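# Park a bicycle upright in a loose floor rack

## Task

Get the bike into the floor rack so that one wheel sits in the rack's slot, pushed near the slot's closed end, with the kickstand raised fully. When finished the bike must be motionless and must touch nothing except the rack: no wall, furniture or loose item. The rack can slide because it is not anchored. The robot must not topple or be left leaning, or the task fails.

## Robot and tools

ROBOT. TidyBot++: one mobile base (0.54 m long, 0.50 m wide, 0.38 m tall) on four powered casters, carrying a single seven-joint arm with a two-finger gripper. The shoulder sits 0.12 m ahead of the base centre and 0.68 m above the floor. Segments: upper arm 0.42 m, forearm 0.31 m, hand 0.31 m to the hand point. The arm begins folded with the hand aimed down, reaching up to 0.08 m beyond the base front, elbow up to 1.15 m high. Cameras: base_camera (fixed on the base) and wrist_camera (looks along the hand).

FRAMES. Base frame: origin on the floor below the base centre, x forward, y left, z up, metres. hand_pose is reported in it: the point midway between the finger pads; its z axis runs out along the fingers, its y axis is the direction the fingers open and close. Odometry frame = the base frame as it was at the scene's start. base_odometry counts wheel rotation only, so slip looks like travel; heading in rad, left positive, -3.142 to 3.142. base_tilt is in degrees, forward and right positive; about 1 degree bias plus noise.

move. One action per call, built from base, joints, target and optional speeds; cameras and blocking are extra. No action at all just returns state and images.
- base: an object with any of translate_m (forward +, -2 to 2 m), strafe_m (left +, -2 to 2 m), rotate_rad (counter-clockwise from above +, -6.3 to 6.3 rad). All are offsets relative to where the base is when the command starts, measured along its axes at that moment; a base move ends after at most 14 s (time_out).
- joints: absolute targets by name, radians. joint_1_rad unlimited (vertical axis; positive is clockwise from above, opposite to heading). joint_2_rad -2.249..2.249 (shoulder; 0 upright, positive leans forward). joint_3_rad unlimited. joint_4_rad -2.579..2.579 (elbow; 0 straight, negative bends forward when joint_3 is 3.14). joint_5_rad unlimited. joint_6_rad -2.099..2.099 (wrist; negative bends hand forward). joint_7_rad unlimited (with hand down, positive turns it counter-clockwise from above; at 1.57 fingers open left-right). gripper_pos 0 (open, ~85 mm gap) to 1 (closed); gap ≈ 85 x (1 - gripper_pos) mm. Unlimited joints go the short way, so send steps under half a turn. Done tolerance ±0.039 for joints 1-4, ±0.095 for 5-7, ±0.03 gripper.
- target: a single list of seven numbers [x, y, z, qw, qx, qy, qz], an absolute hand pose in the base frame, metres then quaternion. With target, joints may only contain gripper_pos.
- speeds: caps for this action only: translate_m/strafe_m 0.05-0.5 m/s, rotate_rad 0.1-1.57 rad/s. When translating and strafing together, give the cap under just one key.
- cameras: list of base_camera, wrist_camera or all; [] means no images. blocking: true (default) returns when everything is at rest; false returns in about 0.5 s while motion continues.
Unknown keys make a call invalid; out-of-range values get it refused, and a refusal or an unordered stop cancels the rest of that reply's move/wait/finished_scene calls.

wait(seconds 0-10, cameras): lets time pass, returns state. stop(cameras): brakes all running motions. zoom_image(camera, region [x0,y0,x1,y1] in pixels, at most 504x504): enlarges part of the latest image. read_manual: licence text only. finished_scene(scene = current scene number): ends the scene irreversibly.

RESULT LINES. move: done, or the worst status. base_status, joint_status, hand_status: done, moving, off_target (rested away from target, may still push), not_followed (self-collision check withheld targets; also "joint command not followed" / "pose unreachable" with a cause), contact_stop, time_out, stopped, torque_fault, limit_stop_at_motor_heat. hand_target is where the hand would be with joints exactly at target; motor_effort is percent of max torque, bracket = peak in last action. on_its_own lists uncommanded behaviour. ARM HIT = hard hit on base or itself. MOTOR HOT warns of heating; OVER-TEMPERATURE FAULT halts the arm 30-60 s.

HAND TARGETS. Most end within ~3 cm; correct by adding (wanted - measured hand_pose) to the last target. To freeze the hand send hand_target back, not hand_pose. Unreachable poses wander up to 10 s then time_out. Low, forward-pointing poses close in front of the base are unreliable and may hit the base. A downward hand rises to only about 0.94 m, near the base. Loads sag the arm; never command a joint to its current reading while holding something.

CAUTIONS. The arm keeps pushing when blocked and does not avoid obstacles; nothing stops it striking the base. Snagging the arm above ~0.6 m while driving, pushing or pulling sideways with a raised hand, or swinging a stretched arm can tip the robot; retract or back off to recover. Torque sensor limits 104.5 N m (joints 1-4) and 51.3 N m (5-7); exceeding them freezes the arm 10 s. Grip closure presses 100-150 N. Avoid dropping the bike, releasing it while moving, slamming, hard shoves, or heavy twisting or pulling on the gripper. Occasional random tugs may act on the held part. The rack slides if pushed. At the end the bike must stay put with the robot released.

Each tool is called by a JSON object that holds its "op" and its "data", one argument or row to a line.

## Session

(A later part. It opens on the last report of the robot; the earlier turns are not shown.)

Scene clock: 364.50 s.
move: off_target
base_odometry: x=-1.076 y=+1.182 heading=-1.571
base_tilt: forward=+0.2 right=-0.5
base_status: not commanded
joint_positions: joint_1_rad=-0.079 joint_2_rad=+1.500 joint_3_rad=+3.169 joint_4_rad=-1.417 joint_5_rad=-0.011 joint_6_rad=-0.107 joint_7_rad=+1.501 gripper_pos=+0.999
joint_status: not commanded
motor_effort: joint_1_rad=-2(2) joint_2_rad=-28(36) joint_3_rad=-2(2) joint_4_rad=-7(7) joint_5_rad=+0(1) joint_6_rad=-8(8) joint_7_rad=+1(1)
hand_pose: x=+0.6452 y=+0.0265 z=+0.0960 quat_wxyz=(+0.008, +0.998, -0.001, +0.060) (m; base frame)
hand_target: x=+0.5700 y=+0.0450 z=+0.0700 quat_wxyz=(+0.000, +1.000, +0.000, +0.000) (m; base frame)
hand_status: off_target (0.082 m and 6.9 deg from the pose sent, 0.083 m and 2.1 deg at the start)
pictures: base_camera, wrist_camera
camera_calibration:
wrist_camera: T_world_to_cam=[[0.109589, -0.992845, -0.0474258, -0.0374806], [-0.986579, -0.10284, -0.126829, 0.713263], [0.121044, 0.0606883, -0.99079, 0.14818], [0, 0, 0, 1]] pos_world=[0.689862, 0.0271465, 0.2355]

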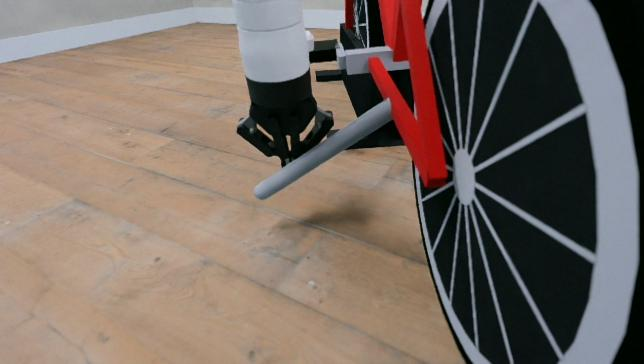

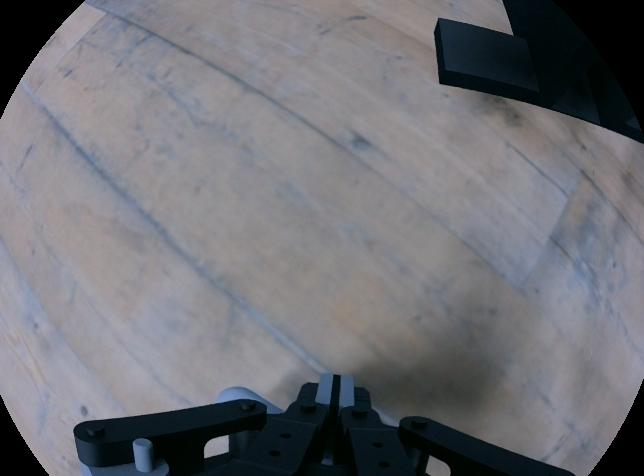

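{"op": "move", "data": {
  "target": [0.48, 0.05, 0.06, 0, 1, 0, 0]
}}

Scene clock: 366.23 s.
move: off_target
base_odometry: x=-1.076 y=+1.182 heading=-1.572
base_tilt: forward=+0.2 right=-0.5
base_status: not commanded
joint_positions: joint_1_rad=-0.103 joint_2_rad=+1.481 joint_3_rad=+3.169 joint_4_rad=-1.623 joint_5_rad=-0.020 joint_6_rad=+0.221 joint_7_rad=+1.501 gripper_pos=+0.999
joint_status: not commanded
motor_effort: joint_1_rad=-1(3) joint_2_rad=-18(29) joint_3_rad=-4(5) joint_4_rad=-18(19) joint_5_rad=+0(2) joint_6_rad=-13(14) joint_7_rad=+0(1)
hand_pose: x=+0.6281 y=+0.0357 z=+0.1042 quat_wxyz=(+0.003, +0.992, +0.008, +0.130) (m; base frame)
hand_target: x=+0.4800 y=+0.0500 z=+0.0600 quat_wxyz=(+0.000, +1.000, +0.000, +0.000) (m; base frame)
hand_status: off_target (0.155 m and 14.9 deg from the pose sent, 0.171 m and 6.9 deg at the start)
pictures: base_camera, wrist_camera
camera_calibration:
wrist_camera: T_world_to_cam=[[0.133755, -0.990247, -0.0389999, -0.0422022], [-0.95715, -0.118885, -0.264066, 0.694789], [0.256854, 0.0726489, -0.963716, 0.0691769], [0, 0, 0, 1]] pos_world=[0.652894, 0.0357835, 0.248491]

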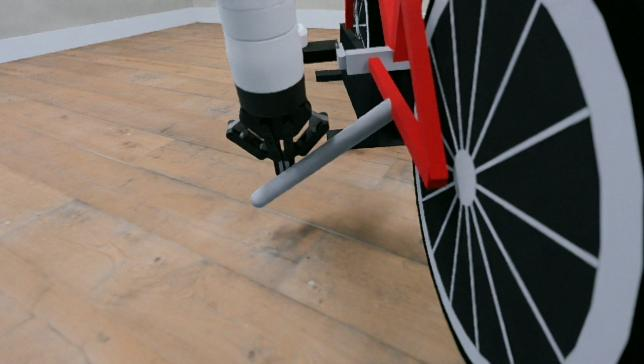

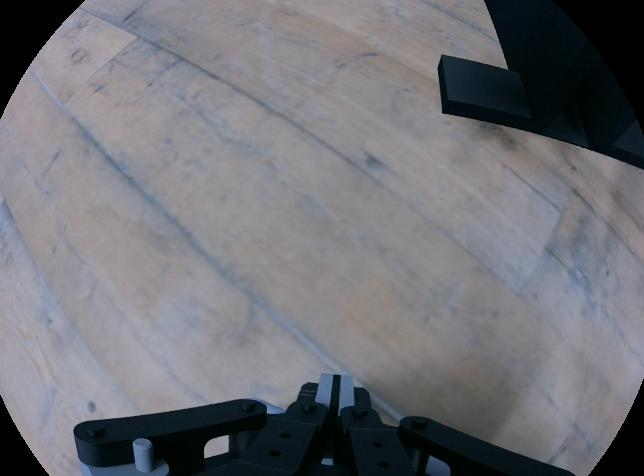

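{"op": "move", "data": {
  "target": [0.40, 0.055, 0.06, 0, 1, 0, 0]
}}

Scene clock: 367.83 s.
move: off_target
base_odometry: x=-1.076 y=+1.182 heading=-1.571
base_tilt: forward=+0.2 right=-0.5
base_status: not commanded
joint_positions: joint_1_rad=-0.170 joint_2_rad=+1.552 joint_3_rad=+3.104 joint_4_rad=-1.916 joint_5_rad=-0.029 joint_6_rad=+0.429 joint_7_rad=+1.501 gripper_pos=+0.999
joint_status: not commanded
motor_effort: joint_1_rad=+4(6) joint_2_rad=-18(21) joint_3_rad=+3(5) joint_4_rad=-9(19) joint_5_rad=-1(2) joint_6_rad=-4(14) joint_7_rad=+1(1)
hand_pose: x=+0.4621 y=+0.0795 z=+0.0830 quat_wxyz=(-0.019, +0.998, +0.036, +0.049) (m; base frame)
hand_target: x=+0.4000 y=+0.0550 z=+0.0600 quat_wxyz=(+0.000, +1.000, +0.000, +0.000) (m; base frame)
hand_status: off_target (0.071 m and 7.3 deg from the pose sent, 0.233 m and 14.9 deg at the start)
pictures: base_camera, wrist_camera
camera_calibration:
wrist_camera: T_world_to_cam=[[0.183314, -0.977862, -0.100902, 0.00382367], [-0.978739, -0.171939, -0.111832, 0.537072], [0.0920076, 0.119258, -0.988591, 0.162742], [0, 0, 0, 1]] pos_world=[0.509979, 0.0766743, 0.221333]

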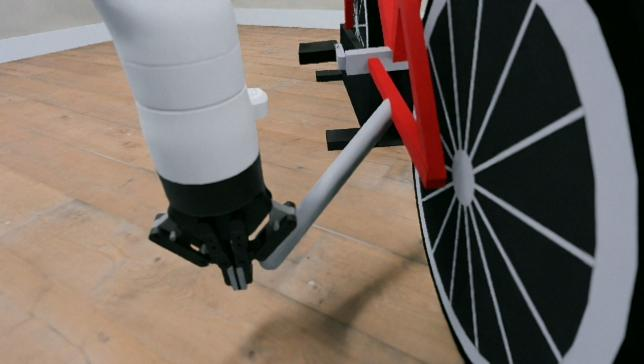

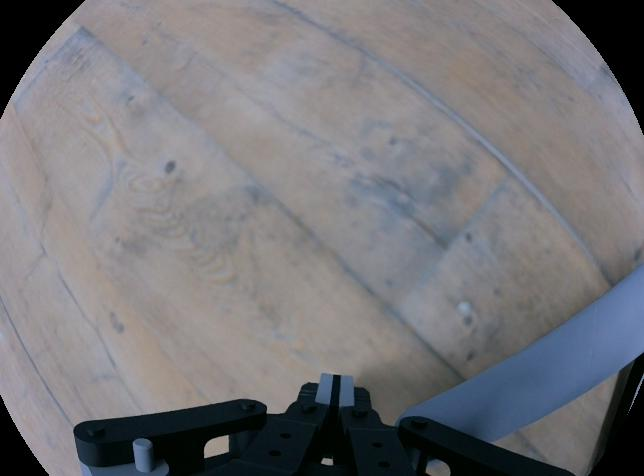

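{"op": "move", "data": {
  "target": [0.50, 0.22, 0.25, 0, 1, 0, 0]
}}

{"op": "move", "data": {
  "target": [0.54, 0.20, 0.22, 0.2706, 0.6533, -0.6533, 0.2706]
}}

Scene clock: 374.03 s.
move: off_target
base_odometry: x=-1.076 y=+1.182 heading=-1.571
base_tilt: forward=+0.2 right=-0.5
base_status: not commanded
joint_positions: joint_1_rad=-0.549 joint_2_rad=+1.123 joint_3_rad=+3.170 joint_4_rad=-1.847 joint_5_rad=-0.182 joint_6_rad=-0.148 joint_7_rad=+1.325 gripper_pos=+0.999
joint_status: not commanded
motor_effort: joint_1_rad=+0(3) joint_2_rad=-34(36) joint_3_rad=+0(3) joint_4_rad=+3(9) joint_5_rad=+1(1) joint_6_rad=+0(5) joint_7_rad=+1(1)
hand_pose: x=+0.4990 y=+0.2244 z=+0.2428 quat_wxyz=(-0.007, +0.998, +0.056, +0.011) (m; base frame)
hand_target: x=+0.5000 y=+0.2200 z=+0.2500 quat_wxyz=(+0.000, +1.000, +0.000, +0.000) (m; base frame)
hand_status: off_target (0.008 m and 6.6 deg from the pose sent, 0.222 m and 7.3 deg at the start)
pictures: base_camera, wrist_camera
camera_calibration:
wrist_camera: T_world_to_cam=[[0.215619, -0.972666, -0.0861934, 0.134037], [-0.976368, -0.213434, -0.0339274, 0.605112], [0.0146034, 0.0914719, -0.995701, 0.346725], [0, 0, 0, 1]] pos_world=[0.556848, 0.227809, 0.377317]

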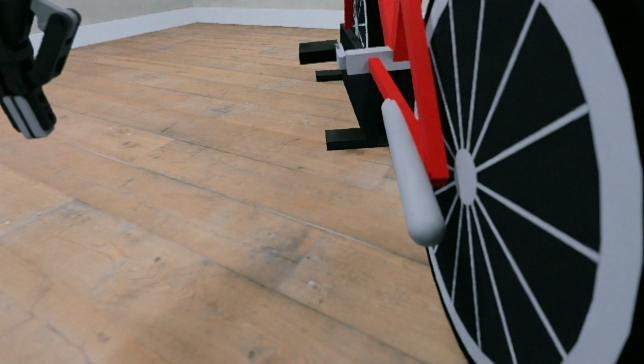

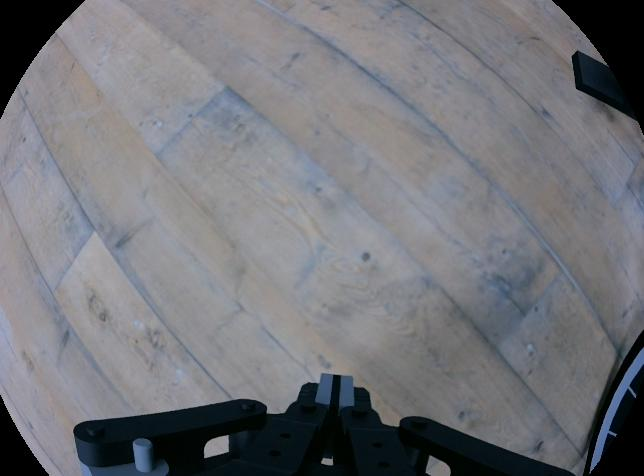

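Scene clock: 376.87 s.
move: off_target
base_odometry: x=-1.076 y=+1.182 heading=-1.571
base_tilt: forward=+0.2 right=-0.6
base_status: not commanded
joint_positions: joint_1_rad=-1.039 joint_2_rad=+1.578 joint_3_rad=+3.711 joint_4_rad=-1.065 joint_5_rad=-0.151 joint_6_rad=-1.119 joint_7_rad=-0.696 gripper_pos=+0.999
joint_status: not commanded
motor_effort: joint_1_rad=+1(3) joint_2_rad=-40(40) joint_3_rad=+9(10) joint_4_rad=+5(6) joint_5_rad=+4(5) joint_6_rad=-5(5) joint_7_rad=+1(1)
hand_pose: x=+0.5342 y=+0.2123 z=+0.2047 quat_wxyz=(+0.259, +0.681, -0.643, +0.237) (m; base frame)
hand_target: x=+0.5400 y=+0.2000 z=+0.2200 quat_wxyz=(+0.271, +0.653, -0.653, +0.271) (m; base frame)
hand_status: off_target (0.020 m and 5.3 deg from the pose sent, 0.053 m and 103.8 deg at the start)
pictures: base_camera, wrist_camera
camera_calibration:
wrist_camera: T_world_to_cam=[[-0.984308, -0.16705, 0.0568464, 0.552047], [-0.163082, 0.738168, -0.654609, 0.126233], [0.0673901, -0.653608, -0.753827, 0.389802], [0, 0, 0, 1]] pos_world=[0.537702, 0.253816, 0.345095]

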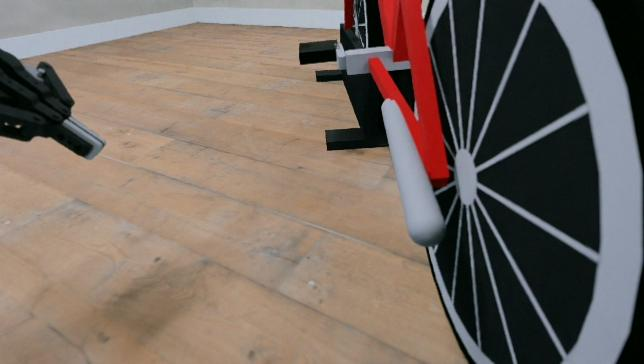

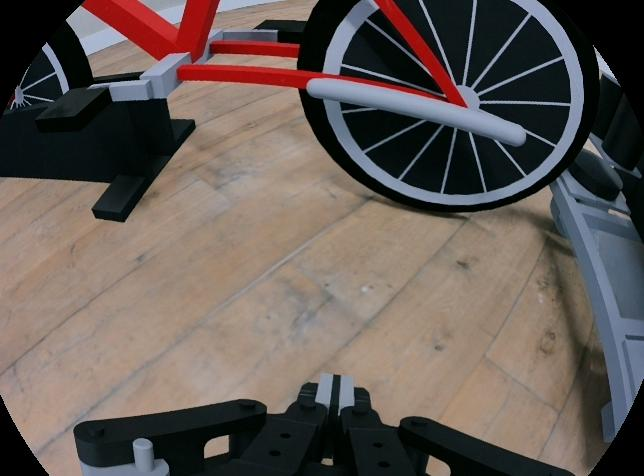

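{"op": "zoom_image", "data": {
  "camera": "wrist_camera",
  "region": [250, 0, 600, 260]
}}

Scaled by 1.440.

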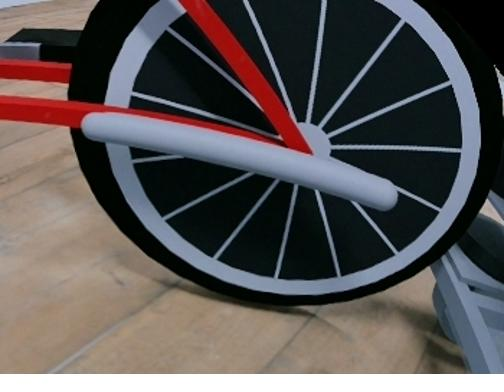

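{"op": "move", "data": {
  "target": [0.46, 0.0, 0.14, 0.2706, 0.6533, -0.6533, 0.2706]
}}

Scene clock: 381.93 s.
move: off_target
base_odometry: x=-1.076 y=+1.182 heading=-1.571
base_tilt: forward=+0.2 right=-0.5
base_status: not commanded
joint_positions: joint_1_rad=-1.083 joint_2_rad=+1.751 joint_3_rad=+3.813 joint_4_rad=-1.599 joint_5_rad=-0.503 joint_6_rad=-0.607 joint_7_rad=-0.464 gripper_pos=+0.999
joint_status: not commanded
motor_effort: joint_1_rad=+0(2) joint_2_rad=-28(40) joint_3_rad=+11(11) joint_4_rad=-5(7) joint_5_rad=+3(5) joint_6_rad=-3(5) joint_7_rad=+1(1)
hand_pose: x=+0.4444 y=+0.0027 z=+0.1412 quat_wxyz=(+0.290, +0.635, -0.667, +0.261) (m; base frame)
hand_target: x=+0.4600 y=+0.0000 z=+0.1400 quat_wxyz=(+0.271, +0.653, -0.653, +0.271) (m; base frame)
hand_status: off_target (0.016 m and 3.6 deg from the pose sent, 0.234 m and 5.3 deg at the start)
pictures: base_camera, wrist_camera
camera_calibration:
wrist_camera: T_world_to_cam=[[-0.99679, -0.0692054, 0.0402511, 0.439861], [-0.0770034, 0.691167, -0.718581, 0.195571], [0.0219094, -0.719374, -0.694278, 0.222976], [0, 0, 0, 1]] pos_world=[0.448624, 0.055672, 0.277636]

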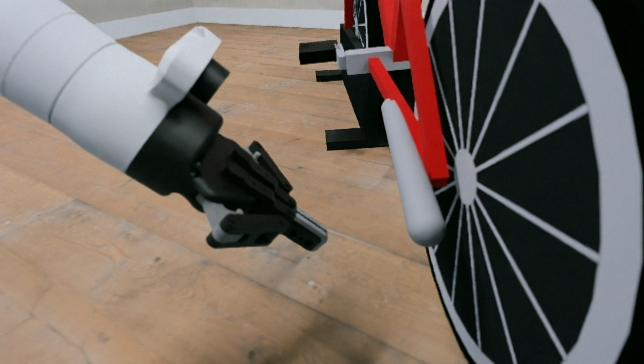

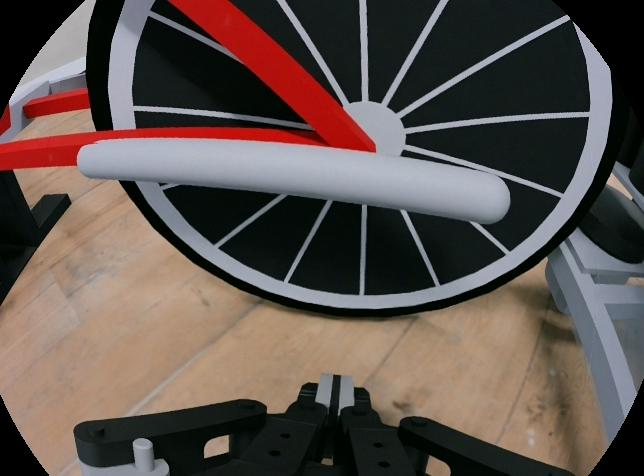

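{"op": "move", "data": {
  "target": [0.475, -0.06, 0.125, 0.2706, 0.6533, -0.6533, 0.2706]
}}

{"op": "move", "data": {
  "target": [0.475, -0.06, 0.175, 0.2706, 0.6533, -0.6533, 0.2706]
}}

Scene clock: 383.63 s.
move: off_target
base_odometry: x=-1.076 y=+1.182 heading=-1.571
base_tilt: forward=+0.2 right=-0.5
base_status: not commanded
joint_positions: joint_1_rad=-0.983 joint_2_rad=+1.818 joint_3_rad=+3.839 joint_4_rad=-1.615 joint_5_rad=-0.580 joint_6_rad=-0.498 joint_7_rad=-0.327 gripper_pos=+0.999
joint_status: not commanded
motor_effort: joint_1_rad=+1(3) joint_2_rad=-28(29) joint_3_rad=+11(12) joint_4_rad=-8(9) joint_5_rad=+4(5) joint_6_rad=-2(3) joint_7_rad=+1(1)
hand_pose: x=+0.4562 y=-0.0581 z=+0.1241 quat_wxyz=(+0.291, +0.637, -0.665, +0.260) (m; base frame)
hand_target: x=+0.4750 y=-0.0600 z=+0.1250 quat_wxyz=(+0.271, +0.653, -0.653, +0.271) (m; base frame)
hand_status: off_target (0.019 m and 3.5 deg from the pose sent, 0.072 m and 3.6 deg at the start)
pictures: base_camera, wrist_camera
camera_calibration:
wrist_camera: T_world_to_cam=[[-0.99629, -0.073656, 0.0445041, 0.447072], [-0.0831435, 0.690424, -0.718611, 0.229044], [0.0222033, -0.719646, -0.693986, 0.166913], [0, 0, 0, 1]] pos_world=[0.460751, -0.0050894, 0.260532]

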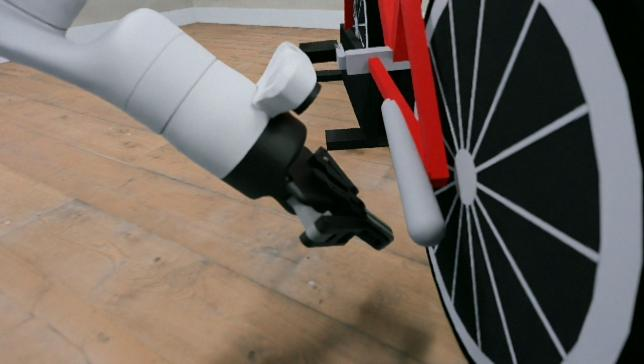

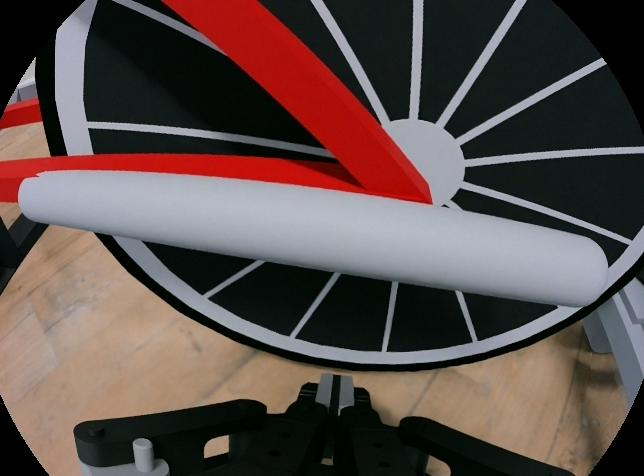

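Scene clock: 384.63 s.
move: off_target
base_odometry: x=-1.076 y=+1.182 heading=-1.571
base_tilt: forward=+0.2 right=-0.6
base_status: not commanded
joint_positions: joint_1_rad=-0.984 joint_2_rad=+1.726 joint_3_rad=+3.866 joint_4_rad=-1.731 joint_5_rad=-0.598 joint_6_rad=-0.484 joint_7_rad=-0.238 gripper_pos=+0.999
joint_status: not commanded
motor_effort: joint_1_rad=+0(2) joint_2_rad=-27(28) joint_3_rad=+12(12) joint_4_rad=-7(9) joint_5_rad=+4(5) joint_6_rad=-2(3) joint_7_rad=+1(1)
hand_pose: x=+0.4532 y=-0.0649 z=+0.1710 quat_wxyz=(+0.296, +0.634, -0.666, +0.258) (m; base frame)
hand_target: x=+0.4750 y=-0.0600 z=+0.1750 quat_wxyz=(+0.271, +0.653, -0.653, +0.271) (m; base frame)
hand_status: off_target (0.023 m and 4.2 deg from the pose sent, 0.054 m and 3.5 deg at the start)
pictures: base_camera, wrist_camera
camera_calibration:
wrist_camera: T_world_to_cam=[[-0.996558, -0.0641213, 0.0525468, 0.440874], [-0.0822885, 0.688139, -0.720898, 0.267052], [0.0100654, -0.72274, -0.691047, 0.199387], [0, 0, 0, 1]] pos_world=[0.459324, -0.0113946, 0.307136]

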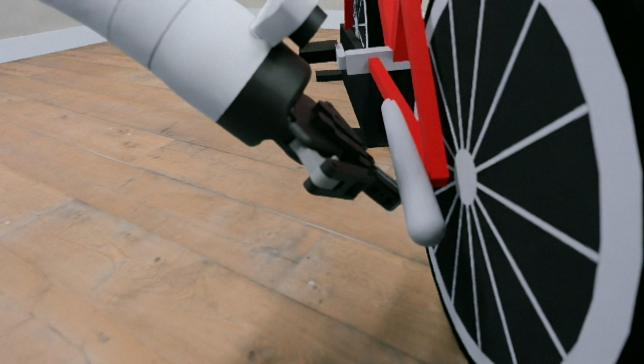

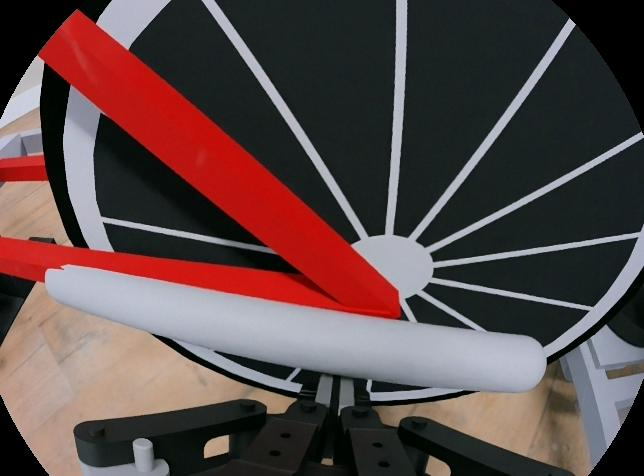

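{"op": "move", "data": {
  "target": [0.475, -0.06, 0.205, 0.2706, 0.6533, -0.6533, 0.2706]
}}

Scene clock: 385.90 s.
move: off_target
base_odometry: x=-1.076 y=+1.182 heading=-1.571
base_tilt: forward=+0.2 right=-0.5
base_status: not commanded
joint_positions: joint_1_rad=-0.994 joint_2_rad=+1.655 joint_3_rad=+3.883 joint_4_rad=-1.788 joint_5_rad=-0.601 joint_6_rad=-0.472 joint_7_rad=-0.204 gripper_pos=+0.999
joint_status: not commanded
motor_effort: joint_1_rad=+1(3) joint_2_rad=-26(29) joint_3_rad=+13(18) joint_4_rad=-9(11) joint_5_rad=+5(6) joint_6_rad=-1(3) joint_7_rad=+1(1)
hand_pose: x=+0.4597 y=-0.0559 z=+0.1979 quat_wxyz=(+0.283, +0.635, -0.670, +0.259) (m; base frame)
hand_target: x=+0.4750 y=-0.0600 z=+0.2050 quat_wxyz=(+0.271, +0.653, -0.653, +0.271) (m; base frame)
hand_status: off_target (0.017 m and 3.4 deg from the pose sent, 0.041 m and 4.2 deg at the start)
pictures: base_camera, wrist_camera
camera_calibration:
wrist_camera: T_world_to_cam=[[-0.997079, -0.0691693, 0.0323852, 0.450477], [-0.0716518, 0.700349, -0.710195, 0.274435], [0.0264427, -0.710441, -0.70326, 0.22], [0, 0, 0, 1]] pos_world=[0.463007, -0.00474391, 0.335031]

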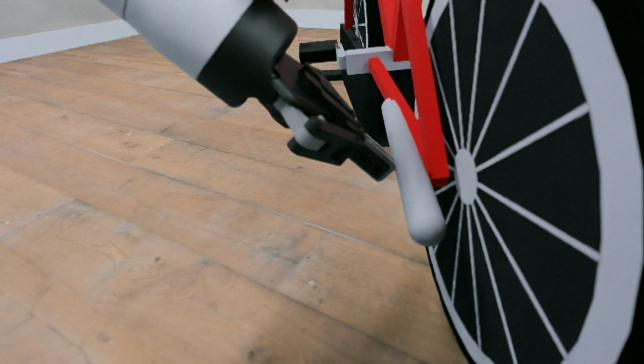

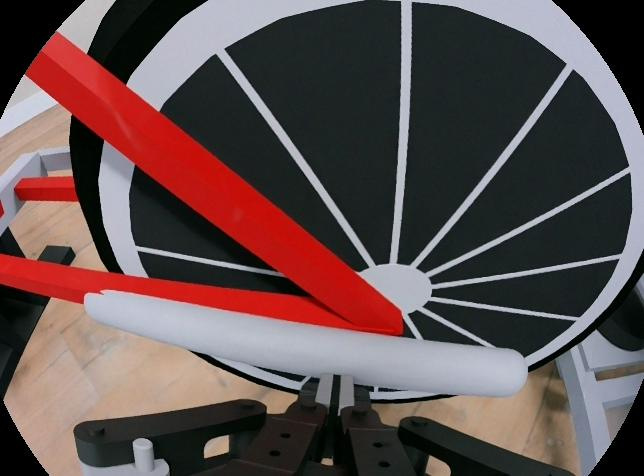

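{"op": "move", "data": {
  "target": [0.50, 0.15, 0.20, 0.2706, 0.6533, -0.6533, 0.2706],
  "cameras": []
}}

{"op": "move", "data": {
  "joints": {"joint_1_rad": -0.4, "joint_2_rad": -0.36, "joint_3_rad": 3.18, "joint_4_rad": -2.52, "joint_5_rad": 0.03, "joint_6_rad": -0.3, "joint_7_rad": 1.57}
}}

Scene clock: 388.70 s.
move: off_target
base_odometry: x=-1.076 y=+1.182 heading=-1.571
base_tilt: forward=+0.2 right=-0.6
base_status: not commanded
joint_positions: joint_1_rad=-1.118 joint_2_rad=+1.611 joint_3_rad=+3.809 joint_4_rad=-1.322 joint_5_rad=-0.269 joint_6_rad=-0.909 joint_7_rad=-0.629 gripper_pos=+0.999
joint_status: not commanded
motor_effort: joint_1_rad=+1(3) joint_2_rad=-35(36) joint_3_rad=+10(13) joint_4_rad=+0(9) joint_5_rad=+5(6) joint_6_rad=-4(5) joint_7_rad=+1(1)
hand_pose: x=+0.5093 y=+0.1400 z=+0.1905 quat_wxyz=(+0.262, +0.669, -0.643, +0.266) (m; base frame)
hand_target: x=+0.5000 y=+0.1500 z=+0.2000 quat_wxyz=(+0.271, +0.653, -0.653, +0.271) (m; base frame)
hand_status: off_target (0.017 m and 2.4 deg from the pose sent, 0.210 m and 3.4 deg at the start)
pictures: none
No camera images: "cameras" was empty.

Scene clock: 392.23 s.
move: done
base_odometry: x=-1.076 y=+1.182 heading=-1.571
base_tilt: forward=+0.2 right=-0.5
base_status: not commanded
joint_positions: joint_1_rad=-0.413 joint_2_rad=-0.348 joint_3_rad=+3.204 joint_4_rad=-2.495 joint_5_rad=-0.010 joint_6_rad=-0.356 joint_7_rad=+1.499 gripper_pos=+0.999
joint_status: all done
motor_effort: joint_1_rad=+1(2) joint_2_rad=-4(38) joint_3_rad=+0(12) joint_4_rad=+18(20) joint_5_rad=+0(5) joint_6_rad=+5(6) joint_7_rad=+1(2)
hand_pose: x=+0.4053 y=+0.1093 z=+0.6563 quat_wxyz=(-0.079, +0.941, +0.127, +0.304) (m; base frame)
hand_target: x=+0.4088 y=+0.1092 z=+0.6593 quat_wxyz=(-0.058, +0.925, +0.180, +0.329) (m; base frame)
hand_status: not commanded
pictures: base_camera, wrist_camera
camera_calibration:
wrist_camera: T_world_to_cam=[[0.407647, -0.910295, -0.0720207, -0.0160942], [-0.744371, -0.285586, -0.603617, 0.79089], [0.528901, 0.299673, -0.794015, 0.40671], [0, 0, 0, 1]] pos_world=[0.380167, 0.0893371, 0.799169]

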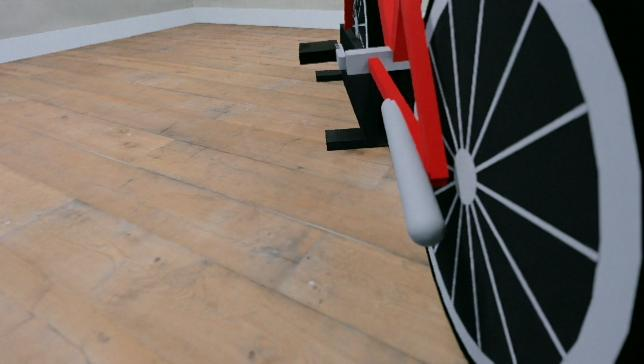

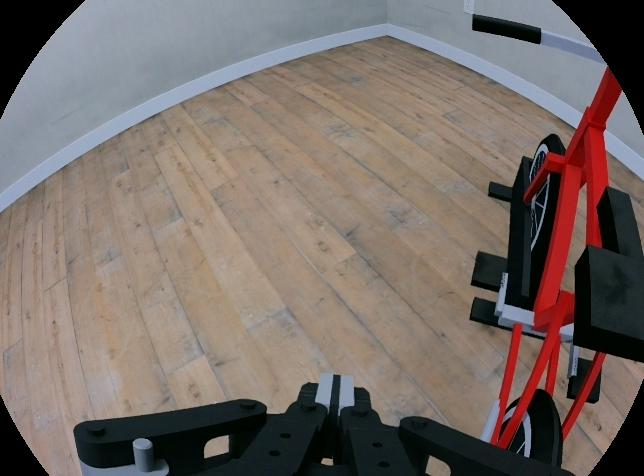

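{"op": "move", "data": {
  "base": {"translate_m": 0.025},
  "speeds": {"translate_m": 0.05},
  "cameras": ["base_camera"]
}}

{"op": "zoom_image", "data": {
  "camera": "base_camera",
  "region": [280, 0, 480, 160]
}}

Scene clock: 393.67 s.
move: done
base_odometry: x=-1.076 y=+1.156 heading=-1.572
base_tilt: forward=+0.2 right=-0.5
base_status: done
joint_positions: joint_1_rad=-0.413 joint_2_rad=-0.349 joint_3_rad=+3.202 joint_4_rad=-2.496 joint_5_rad=-0.010 joint_6_rad=-0.353 joint_7_rad=+1.501 gripper_pos=+0.999
joint_status: not commanded
motor_effort: joint_1_rad=+1(1) joint_2_rad=-4(6) joint_3_rad=+0(1) joint_4_rad=+19(19) joint_5_rad=+1(1) joint_6_rad=+6(6) joint_7_rad=+1(1)
hand_pose: x=+0.4054 y=+0.1095 z=+0.6567 quat_wxyz=(-0.079, +0.940, +0.128, +0.305) (m; base frame)
hand_target: x=+0.4088 y=+0.1092 z=+0.6593 quat_wxyz=(-0.058, +0.925, +0.180, +0.329) (m; base frame)
hand_status: not commanded
pictures: base_camera

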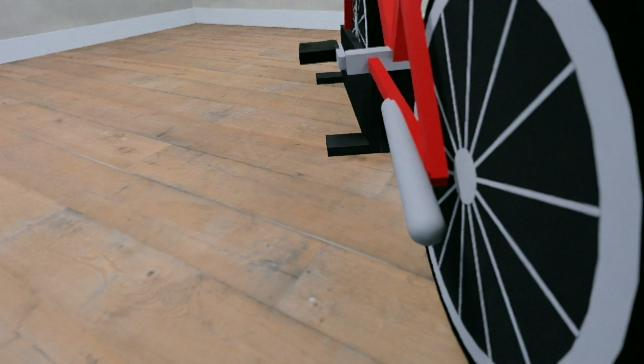

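Scaled by 2.520.

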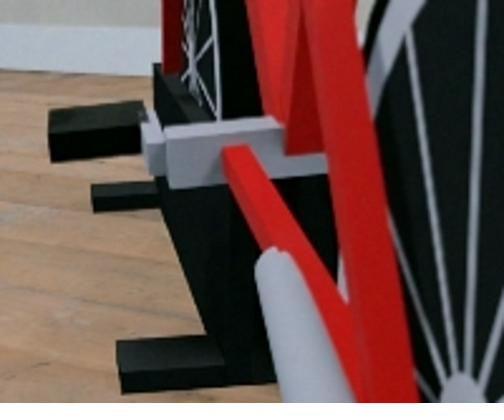

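{"op": "move", "data": {
  "base": {"translate_m": 0.03},
  "speeds": {"translate_m": 0.05},
  "cameras": ["base_camera"]
}}

{"op": "move", "data": {
  "base": {"translate_m": 0.03},
  "speeds": {"translate_m": 0.05}
}}

Scene clock: 395.23 s.
move: done
base_odometry: x=-1.076 y=+1.126 heading=-1.572
base_tilt: forward=+0.2 right=-0.5
base_status: done
joint_positions: joint_1_rad=-0.413 joint_2_rad=-0.351 joint_3_rad=+3.202 joint_4_rad=-2.497 joint_5_rad=-0.009 joint_6_rad=-0.352 joint_7_rad=+1.501 gripper_pos=+0.999
joint_status: not commanded
motor_effort: joint_1_rad=+0(1) joint_2_rad=-3(6) joint_3_rad=+0(0) joint_4_rad=+19(20) joint_5_rad=+1(2) joint_6_rad=+5(6) joint_7_rad=+1(1)
hand_pose: x=+0.4053 y=+0.1096 z=+0.6570 quat_wxyz=(-0.079, +0.940, +0.129, +0.306) (m; base frame)
hand_target: x=+0.4088 y=+0.1092 z=+0.6593 quat_wxyz=(-0.058, +0.925, +0.180, +0.329) (m; base frame)
hand_status: not commanded
pictures: base_camera

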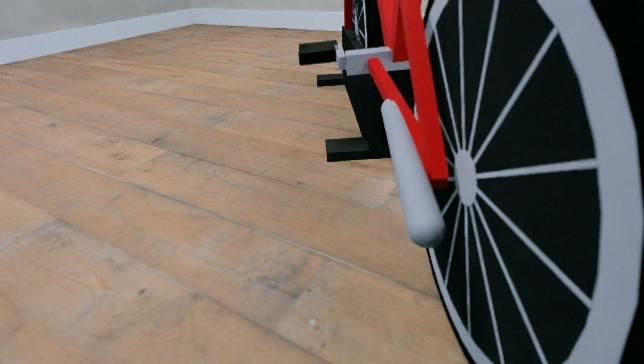

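Scene clock: 396.30 s.
move: done
base_odometry: x=-1.076 y=+1.096 heading=-1.572
base_tilt: forward=+0.2 right=-0.5
base_status: done
joint_positions: joint_1_rad=-0.413 joint_2_rad=-0.351 joint_3_rad=+3.202 joint_4_rad=-2.497 joint_5_rad=-0.009 joint_6_rad=-0.351 joint_7_rad=+1.501 gripper_pos=+0.999
joint_status: not commanded
motor_effort: joint_1_rad=+0(1) joint_2_rad=-3(5) joint_3_rad=+0(1) joint_4_rad=+18(20) joint_5_rad=+1(2) joint_6_rad=+5(7) joint_7_rad=+1(1)
hand_pose: x=+0.4054 y=+0.1097 z=+0.6571 quat_wxyz=(-0.079, +0.940, +0.129, +0.307) (m; base frame)
hand_target: x=+0.4088 y=+0.1092 z=+0.6593 quat_wxyz=(-0.058, +0.925, +0.180, +0.329) (m; base frame)
hand_status: not commanded
pictures: base_camera, wrist_camera
camera_calibration:
wrist_camera: T_world_to_cam=[[0.411252, -0.908893, -0.0691733, -0.0192133], [-0.739463, -0.288289, -0.608345, 0.792961], [0.532979, 0.301334, -0.790652, 0.403195], [0, 0, 0, 1]] pos_world=[0.379372, 0.0896429, 0.799852]

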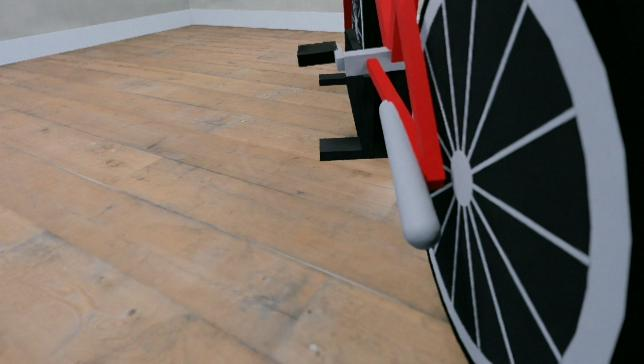

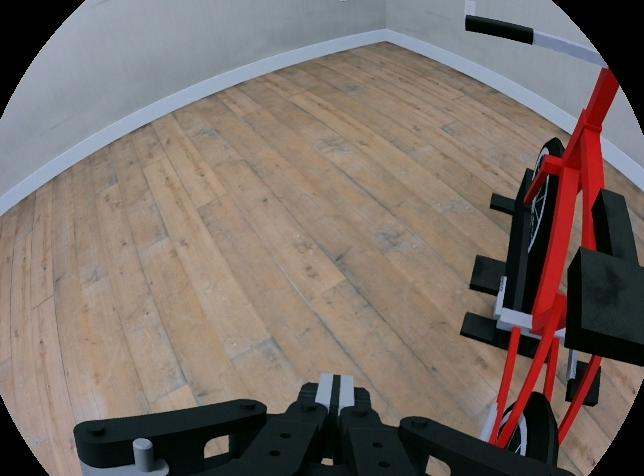

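{"op": "move", "data": {
  "base": {"translate_m": -0.35},
  "speeds": {"translate_m": 0.2},
  "joints": {"joint_1_rad": 0.1}
}}

{"op": "wait", "data": {
  "seconds": 1
}}

{"op": "zoom_image", "data": {
  "camera": "wrist_camera",
  "region": [300, 0, 600, 300]
}}

Scene clock: 399.67 s.
move: done
base_odometry: x=-1.076 y=+1.446 heading=-1.572
base_tilt: forward=+0.2 right=-0.5
base_status: done
joint_positions: joint_1_rad=+0.088 joint_2_rad=-0.354 joint_3_rad=+3.201 joint_4_rad=-2.499 joint_5_rad=-0.009 joint_6_rad=-0.350 joint_7_rad=+1.501 gripper_pos=+0.999
joint_status: all done
motor_effort: joint_1_rad=+0(1) joint_2_rad=-3(5) joint_3_rad=+0(1) joint_4_rad=+18(20) joint_5_rad=+1(2) joint_6_rad=+5(6) joint_7_rad=+1(1)
hand_pose: x=+0.4226 y=-0.0410 z=+0.6575 quat_wxyz=(-0.001, +0.942, -0.107, +0.318) (m; base frame)
hand_target: x=+0.4257 y=-0.0431 z=+0.6593 quat_wxyz=(+0.025, +0.941, -0.055, +0.333) (m; base frame)
hand_status: not commanded
pictures: base_camera, wrist_camera
camera_calibration:
wrist_camera: T_world_to_cam=[[-0.0740582, -0.994919, -0.068207, 0.0376913], [-0.785847, 0.10033, -0.610228, 0.799194], [0.61397, 0.00840787, -0.789284, 0.392576], [0, 0, 0, 1]] pos_world=[0.389805, -0.0459841, 0.800116]

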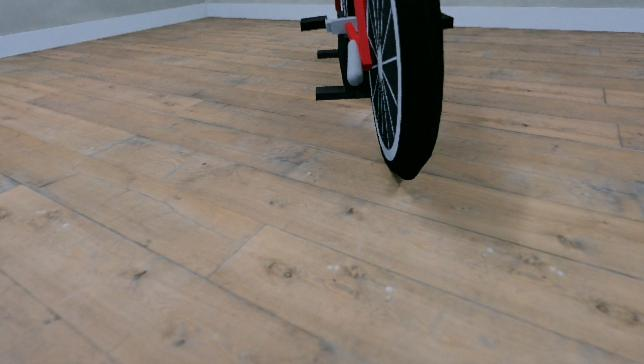

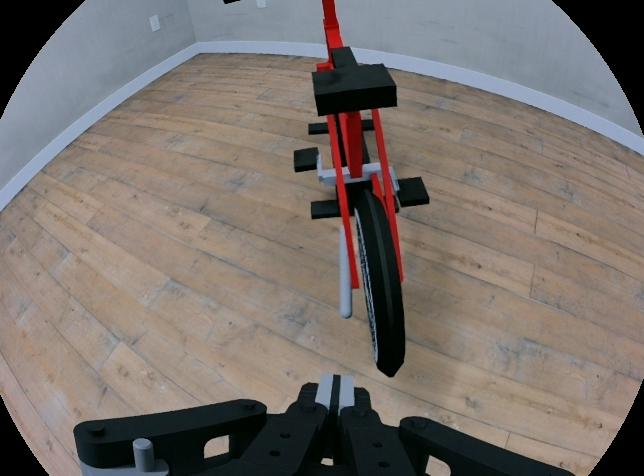

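Scene clock: 400.67 s.
base_odometry: x=-1.076 y=+1.446 heading=-1.572
base_tilt: forward=+0.2 right=-0.5
base_status: done
joint_positions: joint_1_rad=+0.088 joint_2_rad=-0.354 joint_3_rad=+3.201 joint_4_rad=-2.499 joint_5_rad=-0.009 joint_6_rad=-0.350 joint_7_rad=+1.501 gripper_pos=+0.999
joint_status: all done
motor_effort: joint_1_rad=+1(1) joint_2_rad=-4(5) joint_3_rad=+0(1) joint_4_rad=+19(20) joint_5_rad=+1(2) joint_6_rad=+4(6) joint_7_rad=+1(1)
hand_pose: x=+0.4226 y=-0.0410 z=+0.6575 quat_wxyz=(-0.001, +0.942, -0.107, +0.318) (m; base frame)
hand_target: x=+0.4257 y=-0.0431 z=+0.6593 quat_wxyz=(+0.025, +0.941, -0.055, +0.333) (m; base frame)
hand_status: not commanded
wait: 1.00 s; at rest by 0.27 s
pictures: base_camera, wrist_camera
camera_calibration:
wrist_camera: T_world_to_cam=[[-0.0740582, -0.994919, -0.068207, 0.0376913], [-0.785847, 0.10033, -0.610228, 0.799194], [0.61397, 0.00840787, -0.789284, 0.392576], [0, 0, 0, 1]] pos_world=[0.389805, -0.0459841, 0.800116]

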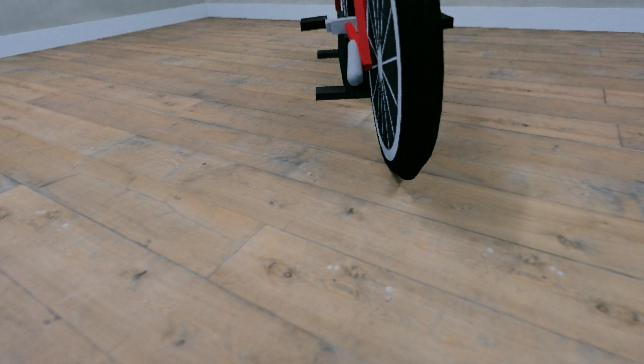

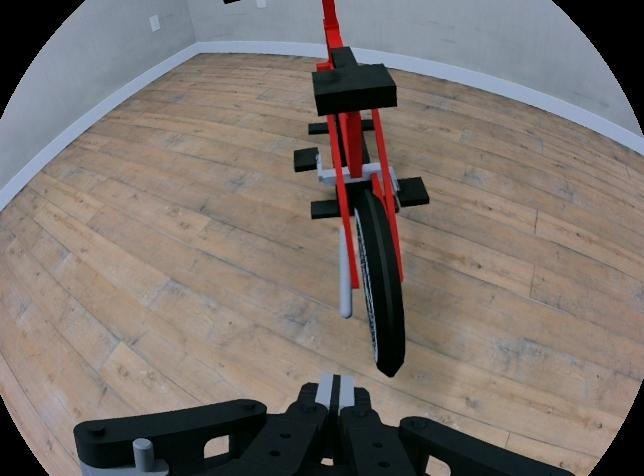

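Scaled by 1.680.

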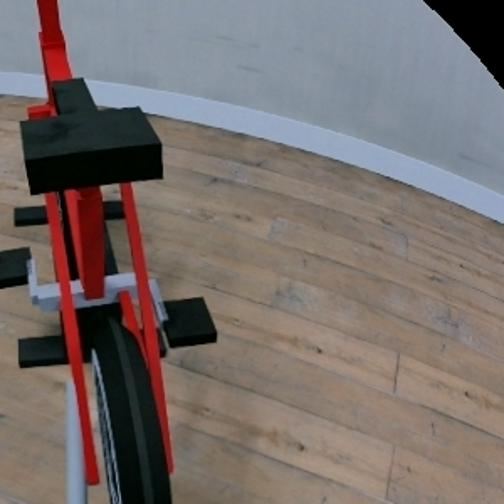

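{"op": "finished_scene", "data": {
  "scene": 1
}}

The scene is finished: the task was done.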